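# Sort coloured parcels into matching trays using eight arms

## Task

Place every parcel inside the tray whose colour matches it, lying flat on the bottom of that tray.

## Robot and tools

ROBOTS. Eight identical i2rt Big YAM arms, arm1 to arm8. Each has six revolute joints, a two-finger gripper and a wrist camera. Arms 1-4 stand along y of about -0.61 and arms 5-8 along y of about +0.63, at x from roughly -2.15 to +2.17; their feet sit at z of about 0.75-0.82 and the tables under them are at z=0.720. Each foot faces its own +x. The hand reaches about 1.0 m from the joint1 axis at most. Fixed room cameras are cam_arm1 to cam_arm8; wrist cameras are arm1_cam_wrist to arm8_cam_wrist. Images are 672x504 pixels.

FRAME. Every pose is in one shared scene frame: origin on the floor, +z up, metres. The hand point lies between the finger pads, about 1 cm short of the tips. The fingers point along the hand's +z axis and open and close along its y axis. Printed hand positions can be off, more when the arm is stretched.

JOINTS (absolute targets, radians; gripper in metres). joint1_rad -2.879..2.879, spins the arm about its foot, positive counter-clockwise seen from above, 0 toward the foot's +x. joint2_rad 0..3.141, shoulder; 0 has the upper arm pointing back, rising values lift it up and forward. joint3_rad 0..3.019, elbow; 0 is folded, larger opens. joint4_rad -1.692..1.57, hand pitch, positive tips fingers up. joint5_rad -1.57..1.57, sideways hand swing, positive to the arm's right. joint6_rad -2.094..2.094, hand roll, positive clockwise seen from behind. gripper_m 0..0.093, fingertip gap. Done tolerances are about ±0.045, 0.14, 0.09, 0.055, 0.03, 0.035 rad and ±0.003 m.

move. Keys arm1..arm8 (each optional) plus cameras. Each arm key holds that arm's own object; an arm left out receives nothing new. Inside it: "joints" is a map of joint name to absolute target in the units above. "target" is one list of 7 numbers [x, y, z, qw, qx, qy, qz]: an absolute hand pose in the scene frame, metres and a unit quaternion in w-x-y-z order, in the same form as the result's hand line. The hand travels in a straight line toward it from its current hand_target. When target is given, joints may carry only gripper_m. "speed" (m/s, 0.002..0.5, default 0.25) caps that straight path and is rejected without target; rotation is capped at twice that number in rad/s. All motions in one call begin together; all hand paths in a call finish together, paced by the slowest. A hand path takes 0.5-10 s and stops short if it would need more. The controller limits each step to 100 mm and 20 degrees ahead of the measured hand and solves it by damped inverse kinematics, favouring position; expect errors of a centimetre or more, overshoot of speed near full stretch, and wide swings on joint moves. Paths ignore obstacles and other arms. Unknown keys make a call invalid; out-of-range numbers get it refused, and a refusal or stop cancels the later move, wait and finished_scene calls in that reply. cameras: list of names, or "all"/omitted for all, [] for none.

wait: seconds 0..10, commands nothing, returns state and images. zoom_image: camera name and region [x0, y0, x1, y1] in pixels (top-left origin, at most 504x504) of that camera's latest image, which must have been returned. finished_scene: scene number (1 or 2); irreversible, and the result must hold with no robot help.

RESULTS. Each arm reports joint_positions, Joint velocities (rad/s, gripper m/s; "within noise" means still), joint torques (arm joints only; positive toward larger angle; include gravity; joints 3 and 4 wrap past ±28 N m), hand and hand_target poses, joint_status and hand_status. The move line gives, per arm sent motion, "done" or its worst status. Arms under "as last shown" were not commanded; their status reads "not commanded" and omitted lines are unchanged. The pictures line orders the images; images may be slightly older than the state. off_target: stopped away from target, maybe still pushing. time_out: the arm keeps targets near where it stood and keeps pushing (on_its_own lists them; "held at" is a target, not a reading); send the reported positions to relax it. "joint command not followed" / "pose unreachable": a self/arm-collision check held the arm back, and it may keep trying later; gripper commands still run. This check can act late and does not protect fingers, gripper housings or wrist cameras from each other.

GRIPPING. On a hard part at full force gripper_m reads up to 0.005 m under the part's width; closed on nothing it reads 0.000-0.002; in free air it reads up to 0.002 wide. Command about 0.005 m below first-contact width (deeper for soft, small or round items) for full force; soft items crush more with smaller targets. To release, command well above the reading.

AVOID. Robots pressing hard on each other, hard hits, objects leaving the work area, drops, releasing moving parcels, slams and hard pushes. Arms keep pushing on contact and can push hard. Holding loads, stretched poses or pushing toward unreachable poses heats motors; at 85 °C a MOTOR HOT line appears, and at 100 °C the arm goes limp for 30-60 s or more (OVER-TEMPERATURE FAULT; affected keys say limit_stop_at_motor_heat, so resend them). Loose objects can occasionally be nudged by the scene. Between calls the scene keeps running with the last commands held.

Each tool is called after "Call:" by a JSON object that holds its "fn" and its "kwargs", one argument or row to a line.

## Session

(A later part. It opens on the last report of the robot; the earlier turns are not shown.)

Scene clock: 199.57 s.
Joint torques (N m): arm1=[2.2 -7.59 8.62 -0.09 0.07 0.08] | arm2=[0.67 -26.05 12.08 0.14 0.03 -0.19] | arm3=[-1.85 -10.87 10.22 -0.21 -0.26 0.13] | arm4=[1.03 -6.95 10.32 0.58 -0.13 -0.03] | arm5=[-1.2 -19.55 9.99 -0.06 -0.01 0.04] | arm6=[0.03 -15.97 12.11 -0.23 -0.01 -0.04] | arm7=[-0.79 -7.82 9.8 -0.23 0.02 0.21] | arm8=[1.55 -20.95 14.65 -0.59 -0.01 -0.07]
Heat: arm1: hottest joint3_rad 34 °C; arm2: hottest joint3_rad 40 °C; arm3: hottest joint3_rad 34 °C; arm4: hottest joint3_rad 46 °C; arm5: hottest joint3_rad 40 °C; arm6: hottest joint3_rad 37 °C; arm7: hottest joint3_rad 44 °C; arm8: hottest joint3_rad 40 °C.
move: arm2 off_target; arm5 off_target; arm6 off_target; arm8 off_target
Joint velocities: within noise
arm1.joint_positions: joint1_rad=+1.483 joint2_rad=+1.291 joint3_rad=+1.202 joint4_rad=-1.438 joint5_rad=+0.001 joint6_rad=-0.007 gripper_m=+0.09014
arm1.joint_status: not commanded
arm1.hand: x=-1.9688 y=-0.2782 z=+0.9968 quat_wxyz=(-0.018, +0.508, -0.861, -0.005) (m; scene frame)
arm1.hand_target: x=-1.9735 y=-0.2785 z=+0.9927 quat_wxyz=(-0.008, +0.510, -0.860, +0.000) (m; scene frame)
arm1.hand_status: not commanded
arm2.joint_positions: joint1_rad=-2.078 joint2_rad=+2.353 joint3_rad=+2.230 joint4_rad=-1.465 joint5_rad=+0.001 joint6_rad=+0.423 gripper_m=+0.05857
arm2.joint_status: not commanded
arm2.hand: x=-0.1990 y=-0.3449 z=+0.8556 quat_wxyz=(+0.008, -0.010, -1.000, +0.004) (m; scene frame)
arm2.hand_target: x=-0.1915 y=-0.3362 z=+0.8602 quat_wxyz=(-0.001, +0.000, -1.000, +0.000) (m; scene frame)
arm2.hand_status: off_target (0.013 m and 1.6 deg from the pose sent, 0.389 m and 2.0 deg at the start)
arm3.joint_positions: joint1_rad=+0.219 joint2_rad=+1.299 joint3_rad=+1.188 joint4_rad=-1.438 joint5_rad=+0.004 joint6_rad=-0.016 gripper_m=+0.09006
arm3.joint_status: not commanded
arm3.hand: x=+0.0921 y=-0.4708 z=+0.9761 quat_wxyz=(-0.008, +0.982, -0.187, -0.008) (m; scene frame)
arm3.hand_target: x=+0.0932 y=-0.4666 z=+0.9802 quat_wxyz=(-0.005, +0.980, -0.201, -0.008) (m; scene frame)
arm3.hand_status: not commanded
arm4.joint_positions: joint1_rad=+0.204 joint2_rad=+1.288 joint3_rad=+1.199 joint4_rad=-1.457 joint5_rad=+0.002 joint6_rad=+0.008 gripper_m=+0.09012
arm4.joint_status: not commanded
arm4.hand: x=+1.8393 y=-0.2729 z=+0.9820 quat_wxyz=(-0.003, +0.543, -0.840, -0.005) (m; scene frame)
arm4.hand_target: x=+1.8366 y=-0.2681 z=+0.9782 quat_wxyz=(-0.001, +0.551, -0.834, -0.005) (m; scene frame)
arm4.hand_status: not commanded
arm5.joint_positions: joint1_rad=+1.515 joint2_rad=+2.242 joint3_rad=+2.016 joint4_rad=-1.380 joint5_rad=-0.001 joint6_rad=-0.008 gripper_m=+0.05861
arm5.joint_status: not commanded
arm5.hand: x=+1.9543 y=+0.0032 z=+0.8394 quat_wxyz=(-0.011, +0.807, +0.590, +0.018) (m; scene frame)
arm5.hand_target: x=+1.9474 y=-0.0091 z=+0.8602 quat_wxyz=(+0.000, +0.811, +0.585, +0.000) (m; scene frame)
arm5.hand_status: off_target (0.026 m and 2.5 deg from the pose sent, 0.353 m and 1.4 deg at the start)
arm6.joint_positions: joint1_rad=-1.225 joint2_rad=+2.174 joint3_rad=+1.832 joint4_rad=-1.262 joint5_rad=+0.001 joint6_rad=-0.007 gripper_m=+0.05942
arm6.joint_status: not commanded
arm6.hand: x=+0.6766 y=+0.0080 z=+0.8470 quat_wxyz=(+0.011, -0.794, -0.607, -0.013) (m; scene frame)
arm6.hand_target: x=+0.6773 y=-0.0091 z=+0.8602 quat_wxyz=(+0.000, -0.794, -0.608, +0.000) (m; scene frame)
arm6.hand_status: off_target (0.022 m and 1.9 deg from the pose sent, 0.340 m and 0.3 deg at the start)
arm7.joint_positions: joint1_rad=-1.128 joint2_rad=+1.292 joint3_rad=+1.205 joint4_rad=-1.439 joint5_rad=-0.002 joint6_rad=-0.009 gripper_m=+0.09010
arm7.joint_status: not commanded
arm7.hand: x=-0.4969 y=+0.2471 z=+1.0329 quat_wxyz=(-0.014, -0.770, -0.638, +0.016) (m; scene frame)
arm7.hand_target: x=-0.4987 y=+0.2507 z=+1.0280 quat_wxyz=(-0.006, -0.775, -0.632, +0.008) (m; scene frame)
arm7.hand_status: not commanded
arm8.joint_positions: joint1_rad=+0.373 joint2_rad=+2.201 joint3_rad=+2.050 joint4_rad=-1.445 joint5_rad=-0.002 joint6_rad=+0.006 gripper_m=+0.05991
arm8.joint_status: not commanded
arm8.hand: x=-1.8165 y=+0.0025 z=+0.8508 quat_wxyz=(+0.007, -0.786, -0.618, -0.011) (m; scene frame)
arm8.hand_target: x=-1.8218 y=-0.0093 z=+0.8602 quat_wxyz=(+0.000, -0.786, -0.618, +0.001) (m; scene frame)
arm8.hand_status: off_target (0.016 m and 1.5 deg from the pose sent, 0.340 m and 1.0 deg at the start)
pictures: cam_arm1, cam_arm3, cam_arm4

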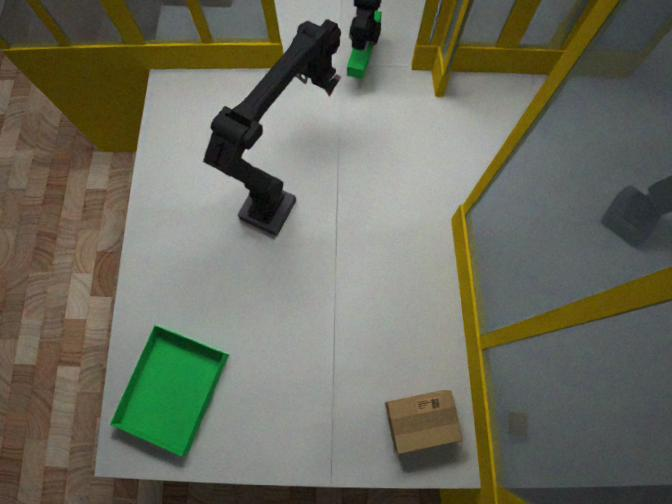

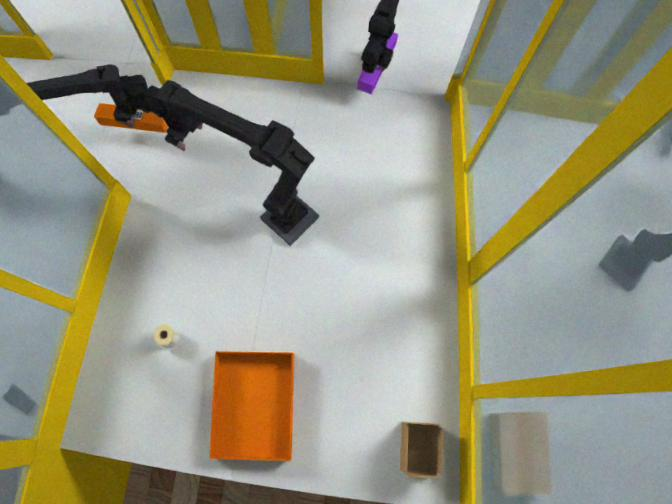

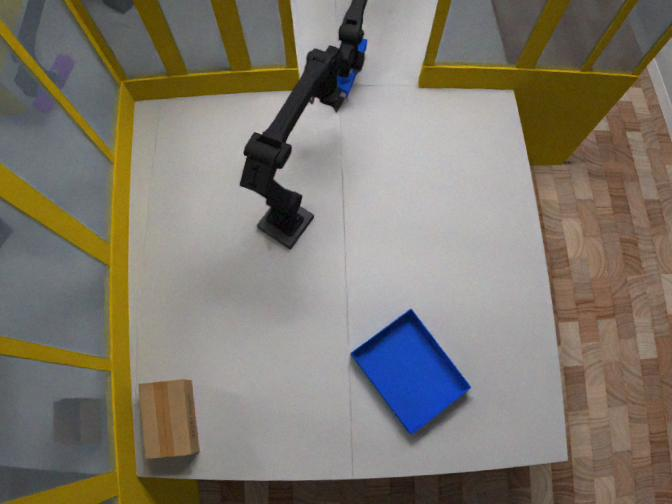

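Call:
{"fn": "move", "kwargs": {
  "arm8": {"target":[-1.822,-0.01,0.75,0,0.786,0.618,0],"speed":0.15},
  "arm5": {"target":[1.947,-0.01,0.75,0,0.8114,0.5845,0],"speed":0.15},
  "arm2": {"target":[-0.191,-0.336,0.75,0,0,1,0],"speed":0.15},
  "arm6": {"target":[0.677,-0.01,0.75,0,0.7938,0.6082,0],"speed":0.15},
  "cameras": []
}}

Call:
{"fn": "move", "kwargs": {
  "arm8": {"target":[-1.822,-0.01,0.744,0,0.786,0.618,0],"speed":0.1},
  "arm5": {"target":[1.947,-0.01,0.744,0,0.8114,0.5845,0],"speed":0.1},
  "arm2": {"target":[-0.191,-0.336,0.744,0,0,1,0],"speed":0.1},
  "arm6": {"target":[0.677,-0.01,0.744,0,0.7938,0.6082,0],"speed":0.1},
  "cameras": []
}}

Call:
{"fn": "move", "kwargs": {
  "arm8": {"joints":{"gripper_m":0.09}},
  "arm5": {"joints":{"gripper_m":0.09}},
  "arm2": {"joints":{"gripper_m":0.09}},
  "arm6": {"joints":{"gripper_m":0.09}},
  "cameras": []
}}

Call:
{"fn": "move", "kwargs": {
  "arm8": {"target":[-1.822,-0.005,0.89,0,0.786,0.618,0],"speed":0.3},
  "arm5": {"target":[1.947,-0.005,0.89,0,0.8114,0.5845,0],"speed":0.3},
  "arm2": {"target":[-0.196,-0.338,0.89,0,0,1,0],"speed":0.3},
  "arm6": {"target":[0.677,-0.005,0.89,0,0.7938,0.6082,0],"speed":0.3},
  "cameras": []
}}

Call:
{"fn": "move", "kwargs": {
  "arm8": {"joints":{"joint2_rad":1.3,"joint3_rad":1.2,"joint4_rad":-1.45}},
  "arm5": {"joints":{"joint2_rad":1.3,"joint3_rad":1.2,"joint4_rad":-1.45}},
  "arm2": {"joints":{"joint2_rad":1.3,"joint3_rad":1.2,"joint4_rad":-1.45}},
  "arm6": {"joints":{"joint2_rad":1.3,"joint3_rad":1.2,"joint4_rad":-1.45}},
  "arm1": {"joints":{"joint6_rad":-0.26}},
  "arm3": {"joints":{"joint6_rad":-0.4}},
  "arm4": {"joints":{"joint6_rad":-0.08}},
  "cameras": []
}}

Call:
{"fn": "move", "kwargs": {
  "arm1": {"target":[-1.813,0.010,0.85,0,-0.618,0.786,0],"speed":0.35},
  "arm4": {"target":[1.957,0.008,0.85,0,-0.5843,0.8115,0],"speed":0.35},
  "arm3": {"target":[-0.205,-0.336,0.85,0,1,0,0],"speed":0.35},
  "cameras": ["arm1_cam_wrist","arm4_cam_wrist","arm3_cam_wrist"]
}}

Scene clock: 235.20 s.
Joint torques (N m): arm1=[1.79 -7.41 8.54 -0.09 0.06 0.06] | arm2=[0.79 -27.22 8.81 0.83 0.01 -0.19] | arm3=[-1.79 -10.93 10.19 -0.23 -0.26 0.12] | arm4=[1.03 -6.95 10.3 0.58 -0.13 -0.03] | arm5=[-1.26 -19.08 6.71 0.68 -0.08 0.06] | arm6=[-0.09 -16.91 7.95 0.51 0.01 -0.04] | arm7=[-0.97 -7.71 9.73 -0.16 0 0.19] | arm8=[1.49 -22.01 9.87 0.21 -0.04 -0.08]
Heat: arm1: hottest joint3_rad 34 °C; arm2: hottest joint3_rad 41 °C; arm3: hottest joint3_rad 34 °C; arm4: hottest joint3_rad 46 °C; arm5: hottest joint3_rad 41 °C; arm6: hottest joint2_rad 38 °C; arm7: hottest joint3_rad 44 °C; arm8: hottest joint2_rad 43 °C.
move: arm2 done; arm5 done; arm6 done; arm8 done
Joint velocities: within noise
arm1, arm3, arm4, arm7: as last shown
arm2.joint_positions: joint1_rad=-2.078 joint2_rad=+2.450 joint3_rad=+2.138 joint4_rad=-1.268 joint5_rad=+0.002 joint6_rad=+0.422 gripper_m=+0.05857
arm2.joint_status: not commanded
arm2.hand: x=-0.1931 y=-0.3424 z=+0.7543 quat_wxyz=(+0.004, -0.010, -1.000, +0.002) (m; scene frame)
arm2.hand_target: x=-0.1911 y=-0.3362 z=+0.7501 quat_wxyz=(+0.000, +0.000, -1.000, +0.000) (m; scene frame)
arm2.hand_status: done (0.008 m and 1.2 deg from the pose sent, 0.106 m and 1.5 deg at the start)
arm4.hand_target: x=+1.8366 y=-0.2681 z=+0.9782 quat_wxyz=(-0.001, +0.551, -0.835, -0.005) (m; scene frame)
arm5.joint_positions: joint1_rad=+1.514 joint2_rad=+2.337 joint3_rad=+1.944 joint4_rad=-1.189 joint5_rad=+0.000 joint6_rad=-0.008 gripper_m=+0.05861
arm5.joint_status: not commanded
arm5.hand: x=+1.9512 y=-0.0048 z=+0.7496 quat_wxyz=(-0.005, +0.808, +0.590, +0.008) (m; scene frame)
arm5.hand_target: x=+1.9470 y=-0.0099 z=+0.7500 quat_wxyz=(+0.000, +0.811, +0.585, +0.000) (m; scene frame)
arm5.hand_status: done (0.007 m and 1.3 deg from the pose sent, 0.091 m and 2.5 deg at the start)
arm6.joint_positions: joint1_rad=-1.225 joint2_rad=+2.305 joint3_rad=+1.794 joint4_rad=-1.075 joint5_rad=+0.000 joint6_rad=-0.007 gripper_m=+0.05942
arm6.joint_status: not commanded
arm6.hand: x=+0.6736 y=-0.0027 z=+0.7503 quat_wxyz=(+0.005, -0.795, -0.607, -0.006) (m; scene frame)
arm6.hand_target: x=+0.6770 y=-0.0099 z=+0.7501 quat_wxyz=(+0.000, -0.794, -0.608, +0.000) (m; scene frame)
arm6.hand_status: done (0.008 m and 0.9 deg from the pose sent, 0.099 m and 1.9 deg at the start)
arm8.joint_positions: joint1_rad=+0.373 joint2_rad=+2.293 joint3_rad=+1.950 joint4_rad=-1.236 joint5_rad=-0.001 joint6_rad=+0.006 gripper_m=+0.05991
arm8.joint_status: not commanded
arm8.hand: x=-1.8188 y=-0.0071 z=+0.7534 quat_wxyz=(+0.002, -0.786, -0.618, -0.003) (m; scene frame)
arm8.hand_target: x=-1.8220 y=-0.0099 z=+0.7500 quat_wxyz=(+0.000, -0.786, -0.618, +0.000) (m; scene frame)
arm8.hand_status: done (0.005 m and 0.4 deg from the pose sent, 0.102 m and 1.5 deg at the start)
pictures: none
No camera images: "cameras" was empty.

Scene clock: 236.17 s.
Joint torques (N m): arm1=[2.14 -7.59 8.61 -0.06 0.07 0.08] | arm2=[0.79 -26.7 8.49 0.95 0.01 -0.19] | arm3=[-1.67 -10.87 10.22 -0.27 -0.26 0.13] | arm4=[1.08 -6.89 10.32 0.58 -0.13 -0.03] | arm5=[-1.26 -18.67 6.45 1.18 -0.09 0.03] | arm6=[-0.03 -16.26 7.79 0.76 0.01 -0.04] | arm7=[-0.73 -7.71 9.74 -0.23 0 0.21] | arm8=[1.55 -21.89 9.37 0.27 -0.03 -0.06]
Heat: arm1: hottest joint3_rad 34 °C; arm2: hottest joint3_rad 41 °C; arm3: hottest joint3_rad 34 °C; arm4: hottest joint3_rad 46 °C; arm5: hottest joint3_rad 41 °C; arm6: hottest joint2_rad 38 °C; arm7: hottest joint3_rad 44 °C; arm8: hottest joint2_rad 42 °C.
move: arm2 off_target; arm5 done; arm6 done; arm8 done
Joint velocities: within noise
arm1, arm3, arm4, arm7: as last shown
arm2.joint_positions: joint1_rad=-2.078 joint2_rad=+2.450 joint3_rad=+2.138 joint4_rad=-1.260 joint5_rad=+0.002 joint6_rad=+0.422 gripper_m=+0.05857
arm2.joint_status: not commanded
arm2.hand: x=-0.1913 y=-0.3416 z=+0.7543 quat_wxyz=(+0.000, -0.010, -1.000, +0.001) (m; scene frame)
arm2.hand_target: x=-0.1911 y=-0.3362 z=+0.7441 quat_wxyz=(+0.000, +0.000, -1.000, +0.000) (m; scene frame)
arm2.hand_status: off_target (0.012 m and 1.1 deg from the pose sent, 0.012 m and 1.2 deg at the start)
arm5.joint_positions: joint1_rad=+1.514 joint2_rad=+2.337 joint3_rad=+1.944 joint4_rad=-1.188 joint5_rad=+0.000 joint6_rad=-0.008 gripper_m=+0.05861
arm5.joint_status: not commanded
arm5.hand: x=+1.9510 y=-0.0052 z=+0.7496 quat_wxyz=(-0.004, +0.808, +0.590, +0.007) (m; scene frame)
arm5.hand_target: x=+1.9470 y=-0.0098 z=+0.7440 quat_wxyz=(+0.000, +0.811, +0.585, +0.000) (m; scene frame)
arm5.hand_status: done (0.008 m and 1.2 deg from the pose sent, 0.009 m and 1.3 deg at the start)
arm6.joint_positions: joint1_rad=-1.225 joint2_rad=+2.305 joint3_rad=+1.794 joint4_rad=-1.071 joint5_rad=+0.000 joint6_rad=-0.007 gripper_m=+0.05942
arm6.joint_status: not commanded
arm6.hand: x=+0.6734 y=-0.0036 z=+0.7502 quat_wxyz=(+0.004, -0.795, -0.607, -0.005) (m; scene frame)
arm6.hand_target: x=+0.6771 y=-0.0098 z=+0.7442 quat_wxyz=(+0.000, -0.794, -0.608, +0.000) (m; scene frame)
arm6.hand_status: done (0.010 m and 0.7 deg from the pose sent, 0.010 m and 0.9 deg at the start)
arm8.joint_positions: joint1_rad=+0.373 joint2_rad=+2.293 joint3_rad=+1.950 joint4_rad=-1.226 joint5_rad=-0.001 joint6_rad=+0.006 gripper_m=+0.05991
arm8.joint_status: not commanded
arm8.hand: x=-1.8194 y=-0.0094 z=+0.7534 quat_wxyz=(-0.001, -0.786, -0.618, +0.000) (m; scene frame)
arm8.hand_target: x=-1.8220 y=-0.0098 z=+0.7440 quat_wxyz=(+0.000, -0.786, -0.618, +0.000) (m; scene frame)
arm8.hand_status: done (0.010 m and 0.2 deg from the pose sent, 0.010 m and 0.4 deg at the start)
pictures: none
No camera images: "cameras" was empty.

Scene clock: 236.80 s.
Joint torques (N m): arm1=[2.02 -7.53 8.64 -0.16 0.06 0.09] | arm2=[0.91 -26.7 8.49 0.91 0.01 -0.19] | arm3=[-1.73 -10.93 10.21 -0.27 -0.27 0.13] | arm4=[1.03 -6.95 10.32 0.58 -0.13 -0.03] | arm5=[-1.67 -18.96 6.6 0.83 -0.07 0.01] | arm6=[0.03 -16.26 7.8 0.57 0.01 -0.04] | arm7=[-0.73 -7.94 9.73 -0.2 0.02 0.2] | arm8=[1.55 -22.12 9.4 0.28 -0.03 -0.08]
Heat: arm1: hottest joint3_rad 34 °C; arm2: hottest joint3_rad 41 °C; arm3: hottest joint3_rad 34 °C; arm4: hottest joint3_rad 46 °C; arm5: hottest joint3_rad 41 °C; arm6: hottest joint2_rad 38 °C; arm7: hottest joint3_rad 44 °C; arm8: hottest joint2_rad 42 °C.
move: arm2 done; arm5 done; arm6 done; arm8 done
Joint velocities: within noise
arm1, arm3, arm4, arm7: as last shown
arm2.joint_positions: joint1_rad=-2.078 joint2_rad=+2.450 joint3_rad=+2.138 joint4_rad=-1.259 joint5_rad=+0.002 joint6_rad=+0.422 gripper_m=+0.08983
arm2.joint_status: all done
arm2.hand: x=-0.1911 y=-0.3415 z=+0.7543 quat_wxyz=(+0.000, -0.010, -1.000, +0.000) (m; scene frame)
arm2.hand_target: x=-0.1912 y=-0.3362 z=+0.7441 quat_wxyz=(+0.000, +0.000, -1.000, +0.000) (m; scene frame)
arm2.hand_status: not commanded
arm5.joint_positions: joint1_rad=+1.514 joint2_rad=+2.338 joint3_rad=+1.944 joint4_rad=-1.178 joint5_rad=+0.000 joint6_rad=-0.008 gripper_m=+0.08979
arm5.joint_status: all done
arm5.hand: x=+1.9504 y=-0.0073 z=+0.7490 quat_wxyz=(-0.002, +0.808, +0.590, +0.004) (m; scene frame)
arm5.hand_target: x=+1.9470 y=-0.0099 z=+0.7442 quat_wxyz=(+0.000, +0.811, +0.585, +0.000) (m; scene frame)
arm5.hand_status: not commanded
arm6.joint_positions: joint1_rad=-1.225 joint2_rad=+2.305 joint3_rad=+1.794 joint4_rad=-1.065 joint5_rad=+0.000 joint6_rad=-0.007 gripper_m=+0.08981
arm6.joint_status: all done
arm6.hand: x=+0.6730 y=-0.0049 z=+0.7502 quat_wxyz=(+0.002, -0.795, -0.607, -0.002) (m; scene frame)
arm6.hand_target: x=+0.6771 y=-0.0098 z=+0.7442 quat_wxyz=(+0.000, -0.794, -0.608, +0.000) (m; scene frame)
arm6.hand_status: not commanded
arm8.joint_positions: joint1_rad=+0.373 joint2_rad=+2.293 joint3_rad=+1.950 joint4_rad=-1.226 joint5_rad=-0.001 joint6_rad=+0.006 gripper_m=+0.08985
arm8.joint_status: all done
arm8.hand: x=-1.8194 y=-0.0094 z=+0.7534 quat_wxyz=(-0.001, -0.786, -0.618, +0.000) (m; scene frame)
arm8.hand_target: x=-1.8220 y=-0.0098 z=+0.7440 quat_wxyz=(+0.000, -0.786, -0.618, +0.000) (m; scene frame)
arm8.hand_status: not commanded
pictures: none
No camera images: "cameras" was empty.

Scene clock: 238.37 s.
Joint torques (N m): arm1=[1.9 -7.41 8.53 -0.09 0.05 0.07] | arm2=[0.62 -25.52 11.43 0.2 0.01 -0.18] | arm3=[-1.79 -10.87 10.21 -0.24 -0.27 0.13] | arm4=[1.08 -6.95 10.3 0.59 -0.13 -0.03] | arm5=[-0.79 -19.02 9.55 -0.34 -0.07 0.03] | arm6=[-0.15 -17.38 11.55 -0.24 0 -0.06] | arm7=[-0.91 -7.59 9.74 -0.27 0.01 0.2] | arm8=[1.49 -20.54 14.12 -0.58 -0.02 -0.09]
Heat: arm1: hottest joint3_rad 34 °C; arm2: hottest joint3_rad 41 °C; arm3: hottest joint3_rad 34 °C; arm4: hottest joint3_rad 46 °C; arm5: hottest joint3_rad 41 °C; arm6: hottest joint2_rad 38 °C; arm7: hottest joint3_rad 44 °C; arm8: hottest joint2_rad 42 °C.
move: arm2 done; arm5 off_target; arm6 off_target; arm8 off_target
Joint velocities: within noise
arm1, arm3, arm4, arm7: as last shown
arm2.joint_positions: joint1_rad=-2.078 joint2_rad=+2.321 joint3_rad=+2.264 joint4_rad=-1.519 joint5_rad=+0.002 joint6_rad=+0.422 gripper_m=+0.08992
arm2.joint_status: not commanded
arm2.hand: x=-0.2008 y=-0.3458 z=+0.8912 quat_wxyz=(+0.002, -0.010, -1.000, +0.001) (m; scene frame)
arm2.hand_target: x=-0.1963 y=-0.3382 z=+0.8901 quat_wxyz=(-0.001, +0.000, -1.000, +0.000) (m; scene frame)
arm2.hand_status: done (0.009 m and 1.2 deg from the pose sent, 0.136 m and 1.1 deg at the start; pose on its path clipped on 1 of 47 steps)
arm5.joint_positions: joint1_rad=+1.514 joint2_rad=+2.204 joint3_rad=+2.053 joint4_rad=-1.437 joint5_rad=+0.000 joint6_rad=-0.008 gripper_m=+0.08988
arm5.joint_status: not commanded
arm5.hand: x=+1.9536 y=+0.0033 z=+0.8780 quat_wxyz=(-0.006, +0.808, +0.590, +0.010) (m; scene frame)
arm5.hand_target: x=+1.9471 y=-0.0045 z=+0.8902 quat_wxyz=(+0.000, +0.811, +0.585, +0.000) (m; scene frame)
arm5.hand_status: off_target (0.016 m and 1.6 deg from the pose sent, 0.141 m and 0.9 deg at the start; pose on its path clipped on 4 of 47 steps)
arm6.joint_positions: joint1_rad=-1.225 joint2_rad=+2.154 joint3_rad=+1.857 joint4_rad=-1.317 joint5_rad=+0.000 joint6_rad=-0.007 gripper_m=+0.08989
arm6.joint_status: not commanded
arm6.hand: x=+0.6773 y=+0.0104 z=+0.8691 quat_wxyz=(+0.013, -0.794, -0.607, -0.017) (m; scene frame)
arm6.hand_target: x=+0.6773 y=-0.0041 z=+0.8902 quat_wxyz=(+0.000, -0.794, -0.608, +0.000) (m; scene frame)
arm6.hand_status: off_target (0.026 m and 2.5 deg from the pose sent, 0.140 m and 0.4 deg at the start; pose on its path clipped on 5 of 47 steps)
arm8.joint_positions: joint1_rad=+0.373 joint2_rad=+2.173 joint3_rad=+2.092 joint4_rad=-1.506 joint5_rad=-0.001 joint6_rad=+0.006 gripper_m=+0.08993
arm8.joint_status: not commanded
arm8.hand: x=-1.8161 y=+0.0046 z=+0.8853 quat_wxyz=(+0.004, -0.786, -0.618, -0.007) (m; scene frame)
arm8.hand_target: x=-1.8219 y=-0.0045 z=+0.8901 quat_wxyz=(+0.000, -0.786, -0.618, +0.001) (m; scene frame)
arm8.hand_status: off_target (0.012 m and 0.9 deg from the pose sent, 0.137 m and 0.2 deg at the start; pose on its path clipped on 5 of 47 steps)
pictures: none
No camera images: "cameras" was empty.

Scene clock: 240.03 s.
Joint torques (N m): arm1=[1.67 -7.53 8.55 -0.03 0.04 -0.09] | arm2=[0.79 -11.69 8.36 0.75 0.01 -0.19] | arm3=[-1.79 -10.81 10.19 -0.23 -0.3 -0.25] | arm4=[1.03 -6.95 10.32 0.59 -0.13 -0.03] | arm5=[-1.14 -8.23 7.35 0.05 -0.1 0.01] | arm6=[-0.15 -8.18 8.51 0.01 0.01 -0.06] | arm7=[-0.85 -7.77 9.78 -0.2 0 0.2] | arm8=[1.49 -9 9.78 0.2 -0.03 -0.1]
Heat: arm1: hottest joint3_rad 34 °C; arm2: hottest joint3_rad 41 °C; arm3: hottest joint3_rad 34 °C; arm4: hottest joint3_rad 46 °C; arm5: hottest joint3_rad 41 °C; arm6: hottest joint2_rad 38 °C; arm7: hottest joint3_rad 44 °C; arm8: hottest joint2_rad 42 °C.
move: arm1 done; arm2 done; arm3 done; arm4 done; arm5 done; arm6 done; arm8 done
Joint velocities: within noise
arm1.joint_positions: joint1_rad=+1.483 joint2_rad=+1.291 joint3_rad=+1.202 joint4_rad=-1.438 joint5_rad=+0.001 joint6_rad=-0.252 gripper_m=+0.09014
arm1.joint_status: all done
arm1.hand: x=-1.9688 y=-0.2782 z=+0.9968 quat_wxyz=(-0.018, +0.610, -0.792, -0.003) (m; scene frame)
arm1.hand_target: x=-1.9735 y=-0.2785 z=+0.9927 quat_wxyz=(-0.008, +0.617, -0.787, +0.001) (m; scene frame)
arm1.hand_status: not commanded
arm2.joint_positions: joint1_rad=-2.078 joint2_rad=+1.307 joint3_rad=+1.200 joint4_rad=-1.455 joint5_rad=+0.002 joint6_rad=+0.422 gripper_m=+0.08992
arm2.joint_status: all done
arm2.hand: x=-0.5130 y=-0.4789 z=+1.0244 quat_wxyz=(-0.004, -0.010, -1.000, -0.001) (m; scene frame)
arm2.hand_target: x=-0.5134 y=-0.4760 z=+1.0269 quat_wxyz=(-0.010, +0.000, -1.000, -0.004) (m; scene frame)
arm2.hand_status: not commanded
arm3.joint_positions: joint1_rad=+0.219 joint2_rad=+1.299 joint3_rad=+1.188 joint4_rad=-1.438 joint5_rad=+0.004 joint6_rad=-0.384 gripper_m=+0.09006
arm3.joint_status: all done
arm3.hand: x=+0.0921 y=-0.4708 z=+0.9761 quat_wxyz=(-0.009, +1.000, -0.004, -0.007) (m; scene frame)
arm3.hand_target: x=+0.0932 y=-0.4666 z=+0.9802 quat_wxyz=(-0.007, +1.000, -0.002, -0.007) (m; scene frame)
arm3.hand_status: not commanded
arm4.joint_positions: joint1_rad=+0.204 joint2_rad=+1.288 joint3_rad=+1.199 joint4_rad=-1.457 joint5_rad=+0.002 joint6_rad=-0.072 gripper_m=+0.09012
arm4.joint_status: all done
arm4.hand: x=+1.8393 y=-0.2729 z=+0.9820 quat_wxyz=(-0.003, +0.576, -0.817, -0.005) (m; scene frame)
arm4.hand_target: x=+1.8366 y=-0.2681 z=+0.9782 quat_wxyz=(-0.001, +0.584, -0.812, -0.005) (m; scene frame)
arm4.hand_status: not commanded
arm5.joint_positions: joint1_rad=+1.514 joint2_rad=+1.307 joint3_rad=+1.193 joint4_rad=-1.443 joint5_rad=+0.000 joint6_rad=-0.008 gripper_m=+0.08988
arm5.joint_status: all done
arm5.hand: x=+2.0475 y=+0.2899 z=+1.0124 quat_wxyz=(+0.003, +0.808, +0.590, -0.002) (m; scene frame)
arm5.hand_target: x=+2.0456 y=+0.2910 z=+1.0173 quat_wxyz=(+0.004, +0.811, +0.585, -0.005) (m; scene frame)
arm5.hand_status: not commanded
arm6.joint_positions: joint1_rad=-1.225 joint2_rad=+1.318 joint3_rad=+1.197 joint4_rad=-1.445 joint5_rad=+0.000 joint6_rad=-0.007 gripper_m=+0.08989
arm6.joint_status: all done
arm6.hand: x=+0.7496 y=+0.2690 z=+1.0394 quat_wxyz=(-0.001, -0.795, -0.607, +0.002) (m; scene frame)
arm6.hand_target: x=+0.7523 y=+0.2704 z=+1.0469 quat_wxyz=(-0.006, -0.794, -0.608, +0.008) (m; scene frame)
arm6.hand_status: not commanded
arm7: as last shown
arm8.joint_positions: joint1_rad=+0.373 joint2_rad=+1.300 joint3_rad=+1.202 joint4_rad=-1.457 joint5_rad=-0.001 joint6_rad=+0.006 gripper_m=+0.08993
arm8.joint_status: all done
arm8.hand: x=-1.7469 y=+0.2954 z=+0.9882 quat_wxyz=(-0.006, -0.786, -0.618, +0.006) (m; scene frame)
arm8.hand_target: x=-1.7492 y=+0.2949 z=+0.9874 quat_wxyz=(-0.007, -0.786, -0.618, +0.009) (m; scene frame)
arm8.hand_status: not commanded
pictures: none
No camera images: "cameras" was empty.

Scene clock: 242.27 s.
Joint torques (N m): arm1=[1.32 -19.78 12.45 -0.14 -0.06 -0.06] | arm2=[0.79 -11.69 8.38 0.75 0.01 -0.18] | arm3=[-2.02 -24.23 14.11 -0.23 -0.3 -0.22] | arm4=[0.91 -16.97 14.43 -0.16 0.01 -0.04] | arm5=[-1.32 -8.06 7.2 -0.05 -0.04 -0.03] | arm6=[-0.15 -8.23 8.51 0.02 0.01 -0.06] | arm7=[-0.79 -7.88 9.74 -0.21 0.01 0.2] | arm8=[1.44 -8.88 9.7 0.09 -0.02 -0.08]
Heat: arm1: hottest joint3_rad 34 °C; arm2: hottest joint3_rad 41 °C; arm3: hottest joint3_rad 35 °C; arm4: hottest joint3_rad 46 °C; arm5: hottest joint3_rad 41 °C; arm6: hottest joint3_rad 38 °C; arm7: hottest joint3_rad 44 °C; arm8: hottest joint2_rad 41 °C.
move: arm1 off_target; arm3 off_target; arm4 off_target
Joint velocities: within noise
arm1.joint_positions: joint1_rad=+1.483 joint2_rad=+2.252 joint3_rad=+2.127 joint4_rad=-1.448 joint5_rad=-0.005 joint6_rad=-0.258 gripper_m=+0.09014
arm1.joint_status: not commanded
arm1.hand: x=-1.8137 y=-0.0022 z=+0.8488 quat_wxyz=(+0.004, +0.612, -0.791, +0.004) (m; scene frame)
arm1.hand_target: x=-1.8132 y=+0.0095 z=+0.8500 quat_wxyz=(-0.001, +0.618, -0.786, +0.000) (m; scene frame)
arm1.hand_status: off_target (0.012 m and 1.1 deg from the pose sent, 0.359 m and 2.4 deg at the start)
arm2, arm5, arm6, arm7, arm8: as last shown
arm3.joint_positions: joint1_rad=+0.217 joint2_rad=+2.247 joint3_rad=+2.110 joint4_rad=-1.465 joint5_rad=-0.003 joint6_rad=-0.392 gripper_m=+0.09006
arm3.joint_status: not commanded
arm3.hand: x=-0.1955 y=-0.3504 z=+0.8354 quat_wxyz=(+0.004, +1.000, -0.001, +0.016) (m; scene frame)
arm3.hand_target: x=-0.2040 y=-0.3362 z=+0.8502 quat_wxyz=(-0.001, +1.000, +0.000, -0.001) (m; scene frame)
arm3.hand_status: off_target (0.023 m and 1.9 deg from the pose sent, 0.350 m and 1.3 deg at the start)
arm4.joint_positions: joint1_rad=+0.204 joint2_rad=+2.140 joint3_rad=+1.977 joint4_rad=-1.405 joint5_rad=+0.005 joint6_rad=-0.075 gripper_m=+0.09012
arm4.joint_status: not commanded
arm4.hand: x=+1.9563 y=-0.0062 z=+0.8496 quat_wxyz=(+0.005, +0.577, -0.816, +0.002) (m; scene frame)
arm4.hand_target: x=+1.9567 y=+0.0074 z=+0.8501 quat_wxyz=(-0.001, +0.584, -0.812, +0.000) (m; scene frame)
arm4.hand_status: off_target (0.014 m and 1.2 deg from the pose sent, 0.332 m and 1.4 deg at the start)
pictures: arm1_cam_wrist, arm3_cam_wrist, arm4_cam_wrist
camera_calibration:
arm1_cam_wrist: T_world_to_cam=[[0.9641, -0.265506, -0.00410814, 1.75259], [-0.213297, -0.783548, 0.583572, -0.879214], [-0.158161, -0.561746, -0.812051, 0.527777], [0, 0, 0, 1]] pos_world=[-1.79373, 0.0728927, 0.948866]
arm3_cam_wrist: T_world_to_cam=[[0.00625377, 0.99998, 0.00121681, 0.349436], [0.793648, -0.00570365, 0.608351, -0.349219], [0.608345, -0.00283877, -0.793667, 0.904986], [0, 0, 0, 1]] pos_world=[-0.275572, -0.348852, 0.93028]
arm4_cam_wrist: T_world_to_cam=[[0.9474, -0.319938, 0.00849156, -1.86515], [-0.263181, -0.763685, 0.589509, 0.0140514], [-0.182122, -0.560736, -0.807717, 1.16389], [0, 0, 0, 1]] pos_world=[1.98271, 0.0666299, 0.947645]

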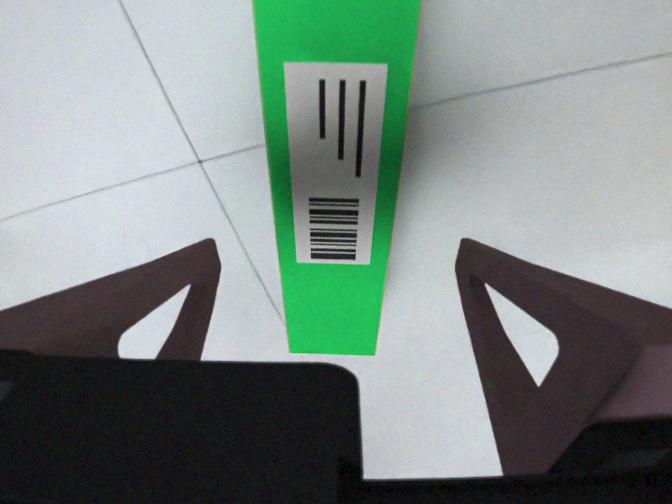

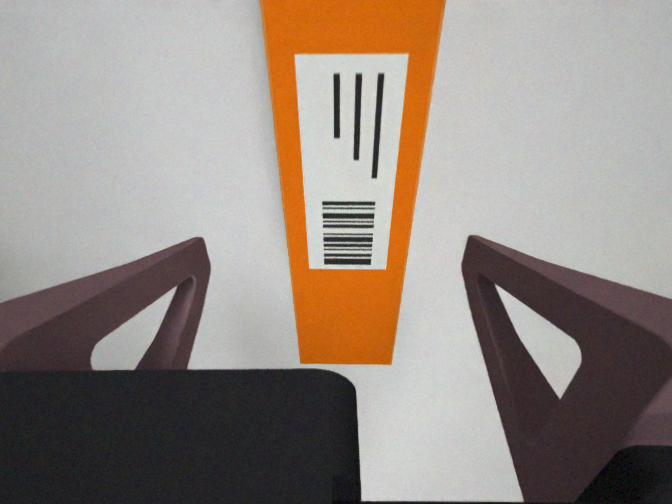

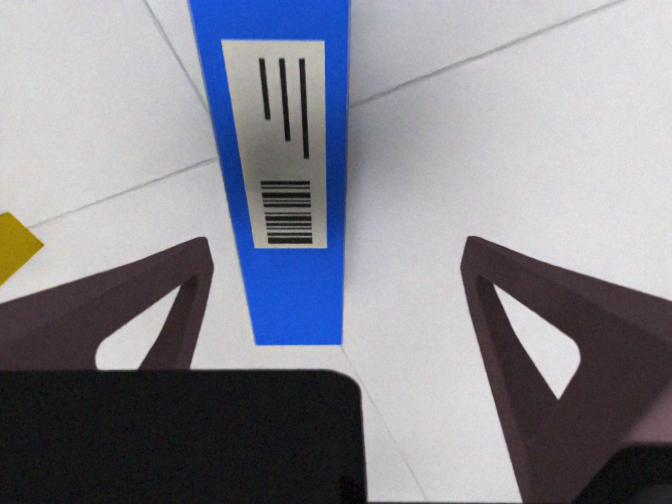

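Call:
{"fn": "move", "kwargs": {
  "arm4": {"target":[1.934,0.016,0.84,0,-0.5843,0.8115,0],"speed":0.2},
  "cameras": []
}}

Call:
{"fn": "move", "kwargs": {
  "arm1": {"target":[-1.814,0.008,0.747,0,-0.618,0.786,0],"speed":0.15},
  "arm4": {"target":[1.934,0.014,0.747,0,-0.5843,0.8115,0],"speed":0.15},
  "arm3": {"target":[-0.205,-0.340,0.75,0,1,0,0],"speed":0.15},
  "cameras": ["arm4_cam_wrist"]
}}

Call:
{"fn": "move", "kwargs": {
  "arm1": {"joints":{"gripper_m":0.05}},
  "arm4": {"joints":{"gripper_m":0.05}},
  "arm3": {"joints":{"gripper_m":0.05}},
  "cameras": []
}}

Call:
{"fn": "move", "kwargs": {
  "arm1": {"target":[-1.814,0.008,0.89,0,-0.618,0.786,0],"speed":0.3},
  "arm4": {"target":[1.934,0.014,0.89,0,-0.5843,0.8115,0],"speed":0.3},
  "arm3": {"target":[-0.205,-0.340,0.89,0,1,0,0],"speed":0.3},
  "cameras": []
}}

Call:
{"fn": "move", "kwargs": {
  "arm1": {"joints":{"joint2_rad":1.3,"joint3_rad":1.2,"joint4_rad":-1.45}},
  "arm4": {"joints":{"joint2_rad":1.3,"joint3_rad":1.2,"joint4_rad":-1.45}},
  "arm3": {"joints":{"joint2_rad":1.3,"joint3_rad":1.2,"joint4_rad":-1.45}},
  "cameras": ["cam_arm1","cam_arm4","cam_arm3"]
}}

Scene clock: 271.93 s.
Joint torques (N m): arm1=[1.67 -19.66 12.37 -0.09 -0.06 -0.1] | arm2=[0.79 -11.75 8.39 0.73 0.01 -0.19] | arm3=[-2.02 -24.06 14.09 -0.34 -0.31 -0.22] | arm4=[0.79 -16.79 12.53 0.69 -0.01 0.12] | arm5=[-0.97 -7.77 7.19 0.09 -0.07 0] | arm6=[-0.15 -8.29 8.51 0.02 0 -0.06] | arm7=[-0.79 -7.82 9.78 -0.27 0.02 0.21] | arm8=[1.44 -8.88 9.73 0.12 -0.01 -0.06]
Heat: arm1: hottest joint3_rad 40 °C; arm2: hottest joint3_rad 39 °C; arm3: hottest joint3_rad 34 °C; arm4: hottest joint3_rad 48 °C; arm5: hottest joint3_rad 41 °C; arm6: hottest joint3_rad 36 °C; arm7: hottest joint3_rad 44 °C; arm8: hottest joint3_rad 38 °C.
move: arm4 off_target
Joint velocities: within noise
arm1, arm2, arm3, arm5, arm6, arm7, arm8: as last shown
arm1.joint_positions: joint1_rad=+1.483 joint2_rad=+2.252 joint3_rad=+2.127 joint4_rad=-1.448 joint5_rad=-0.005 joint6_rad=-0.259 gripper_m=+0.09014
arm1.hand: x=-1.8138 y=-0.0022 z=+0.8488 quat_wxyz=(+0.004, +0.612, -0.791, +0.003) (m; scene frame)
arm3.joint_positions: joint1_rad=+0.217 joint2_rad=+2.247 joint3_rad=+2.110 joint4_rad=-1.465 joint5_rad=-0.003 joint6_rad=-0.393 gripper_m=+0.09006
arm3.hand: x=-0.1954 y=-0.3504 z=+0.8354 quat_wxyz=(+0.004, +1.000, -0.001, +0.017) (m; scene frame)
arm4.joint_positions: joint1_rad=+0.242 joint2_rad=+2.140 joint3_rad=+1.977 joint4_rad=-1.403 joint5_rad=+0.006 joint6_rad=-0.057 gripper_m=+0.09012
arm4.joint_status: not commanded
arm4.hand: x=+1.9334 y=+0.0039 z=+0.8497 quat_wxyz=(+0.004, +0.585, -0.811, +0.002) (m; scene frame)
arm4.hand_target: x=+1.9339 y=+0.0154 z=+0.8401 quat_wxyz=(+0.000, +0.584, -0.812, +0.000) (m; scene frame)
arm4.hand_status: off_target (0.016 m and 0.5 deg from the pose sent, 0.033 m and 1.1 deg at the start)
pictures: none
No camera images: "cameras" was empty.

Scene clock: 273.37 s.
Joint torques (N m): arm1=[1.49 -20.78 8.31 0.79 -0.04 -0.08] | arm2=[0.79 -11.69 8.39 0.73 0.01 -0.19] | arm3=[-1.44 -24.64 9.24 0.59 -0.3 -0.14] | arm4=[0.5 -17.85 9.78 0.76 -0.01 0.1] | arm5=[-0.85 -8.06 7.17 0.17 -0.06 0] | arm6=[-0.15 -8.18 8.54 0.01 0 -0.06] | arm7=[-0.91 -7.71 9.76 -0.14 0.01 0.2] | arm8=[1.44 -9.17 9.69 0.09 -0.02 -0.08]
Heat: arm1: hottest joint3_rad 40 °C; arm2: hottest joint3_rad 39 °C; arm3: hottest joint3_rad 34 °C; arm4: hottest joint3_rad 48 °C; arm5: hottest joint3_rad 41 °C; arm6: hottest joint3_rad 36 °C; arm7: hottest joint3_rad 44 °C; arm8: hottest joint3_rad 38 °C.
move: arm1 off_target; arm3 done; arm4 off_target
Joint velocities: within noise
arm1.joint_positions: joint1_rad=+1.483 joint2_rad=+2.334 joint3_rad=+2.029 joint4_rad=-1.256 joint5_rad=-0.005 joint6_rad=-0.259 gripper_m=+0.09014
arm1.joint_status: not commanded
arm1.hand: x=-1.8096 y=+0.0039 z=+0.7572 quat_wxyz=(-0.002, +0.612, -0.791, +0.001) (m; scene frame)
arm1.hand_target: x=-1.8140 y=+0.0077 z=+0.7471 quat_wxyz=(+0.000, +0.618, -0.786, +0.000) (m; scene frame)
arm1.hand_status: off_target (0.012 m and 0.8 deg from the pose sent, 0.102 m and 1.0 deg at the start)
arm2, arm5, arm6, arm8: as last shown
arm3.joint_positions: joint1_rad=+0.217 joint2_rad=+2.324 joint3_rad=+2.012 joint4_rad=-1.279 joint5_rad=-0.003 joint6_rad=-0.393 gripper_m=+0.09006
arm3.joint_status: not commanded
arm3.hand: x=-0.2010 y=-0.3474 z=+0.7466 quat_wxyz=(+0.002, +1.000, -0.001, +0.011) (m; scene frame)
arm3.hand_target: x=-0.2048 y=-0.3399 z=+0.7501 quat_wxyz=(+0.000, +1.000, +0.000, +0.000) (m; scene frame)
arm3.hand_status: done (0.009 m and 1.3 deg from the pose sent, 0.087 m and 2.0 deg at the start)
arm4.joint_positions: joint1_rad=+0.242 joint2_rad=+2.221 joint3_rad=+1.882 joint4_rad=-1.207 joint5_rad=+0.006 joint6_rad=-0.056 gripper_m=+0.09012
arm4.joint_status: not commanded
arm4.hand: x=+1.9360 y=+0.0124 z=+0.7623 quat_wxyz=(-0.004, +0.585, -0.811, -0.004) (m; scene frame)
arm4.hand_target: x=+1.9340 y=+0.0137 z=+0.7473 quat_wxyz=(+0.000, +0.584, -0.812, +0.000) (m; scene frame)
arm4.hand_status: off_target (0.015 m and 0.6 deg from the pose sent, 0.103 m and 0.5 deg at the start)
arm7.joint_positions: joint1_rad=-1.128 joint2_rad=+1.292 joint3_rad=+1.205 joint4_rad=-1.439 joint5_rad=-0.002 joint6_rad=-0.009 gripper_m=+0.09010
arm7.joint_status: not commanded
arm7.hand: x=-0.4969 y=+0.2471 z=+1.0329 quat_wxyz=(-0.014, -0.770, -0.638, +0.016) (m; scene frame)
arm7.hand_target: x=-0.4987 y=+0.2507 z=+1.0280 quat_wxyz=(-0.006, -0.775, -0.632, +0.008) (m; scene frame)
arm7.hand_status: not commanded
pictures: arm4_cam_wrist
camera_calibration:
arm4_cam_wrist: T_world_to_cam=[[0.953316, -0.301783, 0.0107981, -1.85273], [-0.25337, -0.779903, 0.572325, 0.0686661], [-0.164296, -0.548342, -0.819956, 1.07475], [0, 0, 0, 1]] pos_world=[1.96021, 0.0837656, 0.861958]

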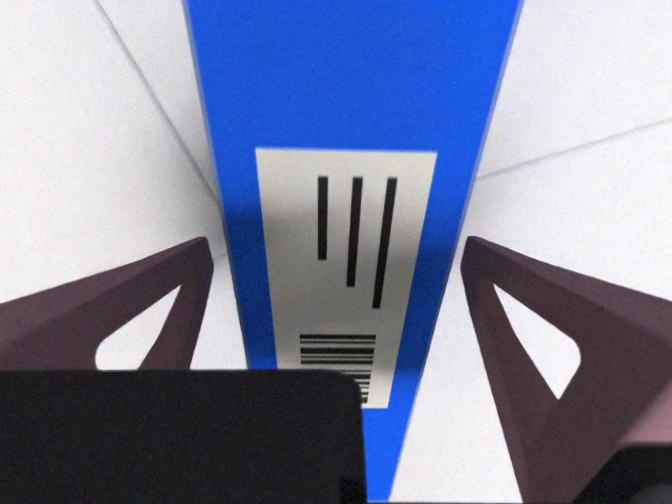

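Scene clock: 273.97 s.
Joint torques (N m): arm1=[1.85 -20.84 8.27 0.68 -0.02 -0.06] | arm2=[0.79 -11.75 8.38 0.73 0.01 -0.19] | arm3=[-1.55 -25.41 9.36 0.58 -0.29 -0.15] | arm4=[0.5 -17.79 9.78 0.75 -0.02 0.1] | arm5=[-1.26 -8.41 7.35 0.1 -0.11 0.01] | arm6=[-0.15 -8.23 8.51 0.01 0.01 -0.06] | arm7=[-0.91 -7.82 9.77 -0.2 0.01 0.21] | arm8=[1.32 -8.76 9.69 0.23 -0.02 -0.07]
Heat: arm1: hottest joint3_rad 40 °C; arm2: hottest joint3_rad 39 °C; arm3: hottest joint3_rad 34 °C; arm4: hottest joint3_rad 47 °C; arm5: hottest joint3_rad 41 °C; arm6: hottest joint3_rad 36 °C; arm7: hottest joint3_rad 44 °C; arm8: hottest joint3_rad 38 °C.
move: arm1 off_target; arm3 off_target; arm4 off_target
Joint velocities: within noise
arm1.joint_positions: joint1_rad=+1.483 joint2_rad=+2.334 joint3_rad=+2.029 joint4_rad=-1.256 joint5_rad=-0.006 joint6_rad=-0.259 gripper_m=+0.05919
arm1.joint_status: gripper_m off_target (ended at +0.05922, target +0.05000)
arm1.hand: x=-1.8097 y=+0.0040 z=+0.7572 quat_wxyz=(-0.001, +0.612, -0.791, +0.001) (m; scene frame)
arm1.hand_target: x=-1.8140 y=+0.0077 z=+0.7471 quat_wxyz=(+0.000, +0.618, -0.786, +0.000) (m; scene frame)
arm1.hand_status: not commanded
arm2, arm5, arm6, arm7, arm8: as last shown
arm3.joint_positions: joint1_rad=+0.217 joint2_rad=+2.324 joint3_rad=+2.012 joint4_rad=-1.278 joint5_rad=-0.004 joint6_rad=-0.393 gripper_m=+0.05845
arm3.joint_status: gripper_m off_target (ended at +0.05849, target +0.05000)
arm3.hand: x=-0.2011 y=-0.3474 z=+0.7466 quat_wxyz=(+0.002, +1.000, -0.001, +0.011) (m; scene frame)
arm3.hand_target: x=-0.2049 y=-0.3399 z=+0.7501 quat_wxyz=(+0.000, +1.000, +0.000, +0.000) (m; scene frame)
arm3.hand_status: not commanded
arm4.joint_positions: joint1_rad=+0.242 joint2_rad=+2.221 joint3_rad=+1.882 joint4_rad=-1.207 joint5_rad=+0.006 joint6_rad=-0.056 gripper_m=+0.05942
arm4.joint_status: gripper_m off_target (ended at +0.05944, target +0.05000)
arm4.hand: x=+1.9361 y=+0.0123 z=+0.7623 quat_wxyz=(-0.004, +0.585, -0.811, -0.003) (m; scene frame)
arm4.hand_target: x=+1.9340 y=+0.0137 z=+0.7473 quat_wxyz=(+0.000, +0.584, -0.812, +0.000) (m; scene frame)
arm4.hand_status: not commanded
pictures: none
No camera images: "cameras" was empty.

Scene clock: 275.57 s.
Joint torques (N m): arm1=[1.9 -20.19 12.16 -0.17 -0.01 -0.09] | arm2=[0.79 -11.69 8.38 0.75 0.01 -0.19] | arm3=[-1.55 -26.05 14.58 -0.53 -0.24 -0.17] | arm4=[0.67 -17.61 14.27 -0.31 -0.03 0.11] | arm5=[-1.49 -7.71 7.28 0.06 -0.06 -0.03] | arm6=[-0.15 -8.29 8.51 0.01 0 -0.06] | arm7=[-0.91 -7.88 9.78 -0.21 0 0.2] | arm8=[1.44 -8.82 9.74 0.12 -0.01 -0.08]
Heat: arm1: hottest joint3_rad 40 °C; arm2: hottest joint3_rad 39 °C; arm3: hottest joint3_rad 35 °C; arm4: hottest joint3_rad 48 °C; arm5: hottest joint3_rad 41 °C; arm6: hottest joint3_rad 36 °C; arm7: hottest joint3_rad 44 °C; arm8: hottest joint3_rad 38 °C.
move: arm1 off_target; arm3 off_target; arm4 off_target
Joint velocities: within noise
arm1.joint_positions: joint1_rad=+1.483 joint2_rad=+2.240 joint3_rad=+2.203 joint4_rad=-1.539 joint5_rad=-0.006 joint6_rad=-0.259 gripper_m=+0.05919
arm1.joint_status: not commanded
arm1.hand: x=-1.8145 y=-0.0025 z=+0.8862 quat_wxyz=(+0.006, +0.613, -0.790, +0.003) (m; scene frame)
arm1.hand_target: x=-1.8142 y=+0.0075 z=+0.8899 quat_wxyz=(+0.000, +0.618, -0.786, +0.000) (m; scene frame)
arm1.hand_status: off_target (0.011 m and 1.1 deg from the pose sent, 0.133 m and 0.8 deg at the start)
arm2, arm5, arm6, arm7, arm8: as last shown
arm3.joint_positions: joint1_rad=+0.217 joint2_rad=+2.255 joint3_rad=+2.186 joint4_rad=-1.559 joint5_rad=-0.004 joint6_rad=-0.393 gripper_m=+0.05845
arm3.joint_status: not commanded
arm3.hand: x=-0.1940 y=-0.3514 z=+0.8589 quat_wxyz=(+0.010, +1.000, -0.001, +0.028) (m; scene frame)
arm3.hand_target: x=-0.2033 y=-0.3406 z=+0.8899 quat_wxyz=(-0.001, +1.000, +0.000, +0.000) (m; scene frame)
arm3.hand_status: off_target (0.035 m and 3.4 deg from the pose sent, 0.144 m and 1.3 deg at the start; pose on its path clipped on 8 of 48 steps)
arm4.joint_positions: joint1_rad=+0.242 joint2_rad=+2.126 joint3_rad=+2.044 joint4_rad=-1.493 joint5_rad=+0.006 joint6_rad=-0.056 gripper_m=+0.05942
arm4.joint_status: not commanded
arm4.hand: x=+1.9329 y=+0.0018 z=+0.8842 quat_wxyz=(+0.008, +0.585, -0.811, +0.004) (m; scene frame)
arm4.hand_target: x=+1.9339 y=+0.0134 z=+0.8898 quat_wxyz=(+0.000, +0.584, -0.812, +0.000) (m; scene frame)
arm4.hand_status: off_target (0.014 m and 1.0 deg from the pose sent, 0.128 m and 0.6 deg at the start)
pictures: none
No camera images: "cameras" was empty.

Scene clock: 277.23 s.
Joint torques (N m): arm1=[1.73 -8.88 8.24 0.68 -0.02 -0.06] | arm2=[0.79 -11.69 8.38 0.73 0.01 -0.18] | arm3=[-1.49 -11.34 9.77 0.51 -0.25 -0.17] | arm4=[0.56 -8.23 10.03 0.54 -0.03 0.11] | arm5=[-1.14 -7.82 7.21 0.06 -0.11 0.04] | arm6=[-0.21 -8.23 8.53 0.03 0.01 -0.06] | arm7=[-0.97 -7.77 9.76 -0.23 0 0.22] | arm8=[1.2 -8.82 9.74 0.17 -0.01 -0.08]
Heat: arm1: hottest joint3_rad 40 °C; arm2: hottest joint3_rad 39 °C; arm3: hottest joint3_rad 35 °C; arm4: hottest joint3_rad 47 °C; arm5: hottest joint3_rad 41 °C; arm6: hottest joint3_rad 36 °C; arm7: hottest joint3_rad 44 °C; arm8: hottest joint3_rad 38 °C.
move: arm1 done; arm3 done; arm4 done
Joint velocities: within noise
arm1.joint_positions: joint1_rad=+1.483 joint2_rad=+1.304 joint3_rad=+1.206 joint4_rad=-1.458 joint5_rad=-0.006 joint6_rad=-0.259 gripper_m=+0.05919
arm1.joint_status: all done
arm1.hand: x=-1.9709 y=-0.2797 z=+0.9935 quat_wxyz=(-0.004, +0.613, -0.790, +0.000) (m; scene frame)
arm1.hand_target: x=-1.9733 y=-0.2786 z=+0.9929 quat_wxyz=(-0.006, +0.618, -0.786, -0.003) (m; scene frame)
arm1.hand_status: not commanded
arm2, arm5, arm6, arm7, arm8: as last shown
arm3.joint_positions: joint1_rad=+0.217 joint2_rad=+1.306 joint3_rad=+1.193 joint4_rad=-1.460 joint5_rad=-0.004 joint6_rad=-0.393 gripper_m=+0.05845
arm3.joint_status: all done
arm3.hand: x=+0.0949 y=-0.4724 z=+0.9756 quat_wxyz=(-0.001, +1.000, +0.000, +0.003) (m; scene frame)
arm3.hand_target: x=+0.0926 y=-0.4678 z=+0.9803 quat_wxyz=(-0.004, +1.000, +0.000, -0.008) (m; scene frame)
arm3.hand_status: not commanded
arm4.joint_positions: joint1_rad=+0.242 joint2_rad=+1.303 joint3_rad=+1.202 joint4_rad=-1.457 joint5_rad=+0.006 joint6_rad=-0.056 gripper_m=+0.05942
arm4.joint_status: all done
arm4.hand: x=+1.8280 y=-0.2654 z=+0.9780 quat_wxyz=(+0.001, +0.585, -0.811, +0.000) (m; scene frame)
arm4.hand_target: x=+1.8266 y=-0.2640 z=+0.9783 quat_wxyz=(-0.003, +0.584, -0.812, -0.002) (m; scene frame)
arm4.hand_status: not commanded
pictures: cam_arm1, cam_arm3, cam_arm4

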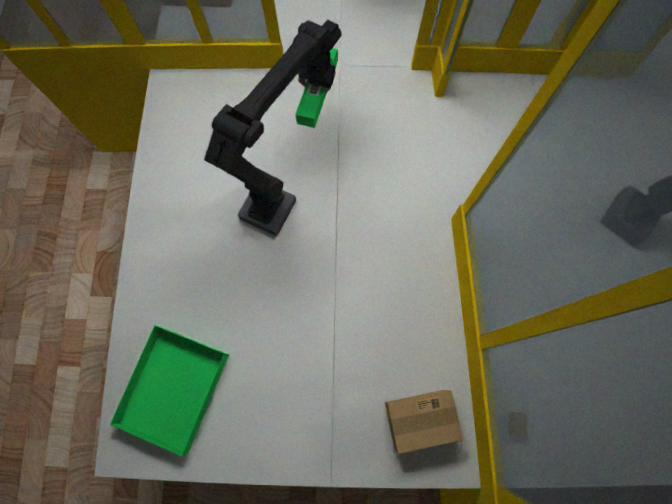

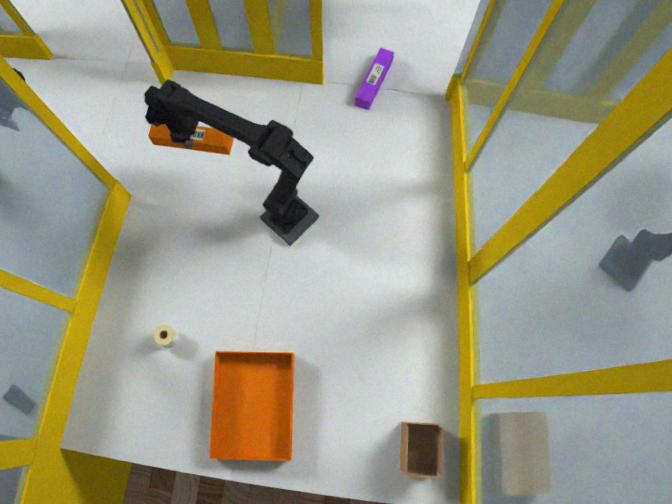

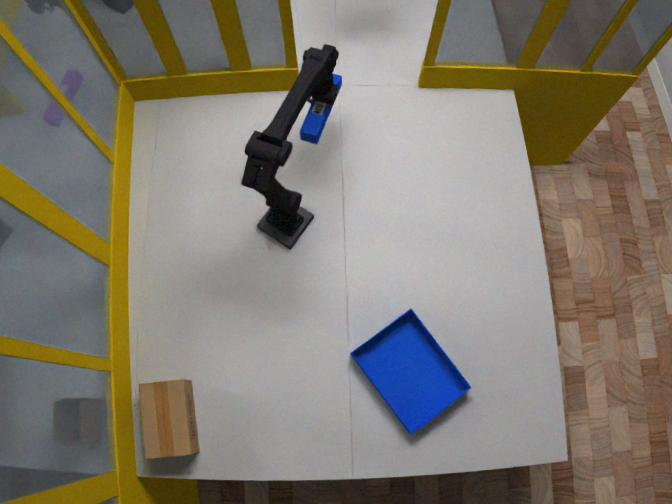

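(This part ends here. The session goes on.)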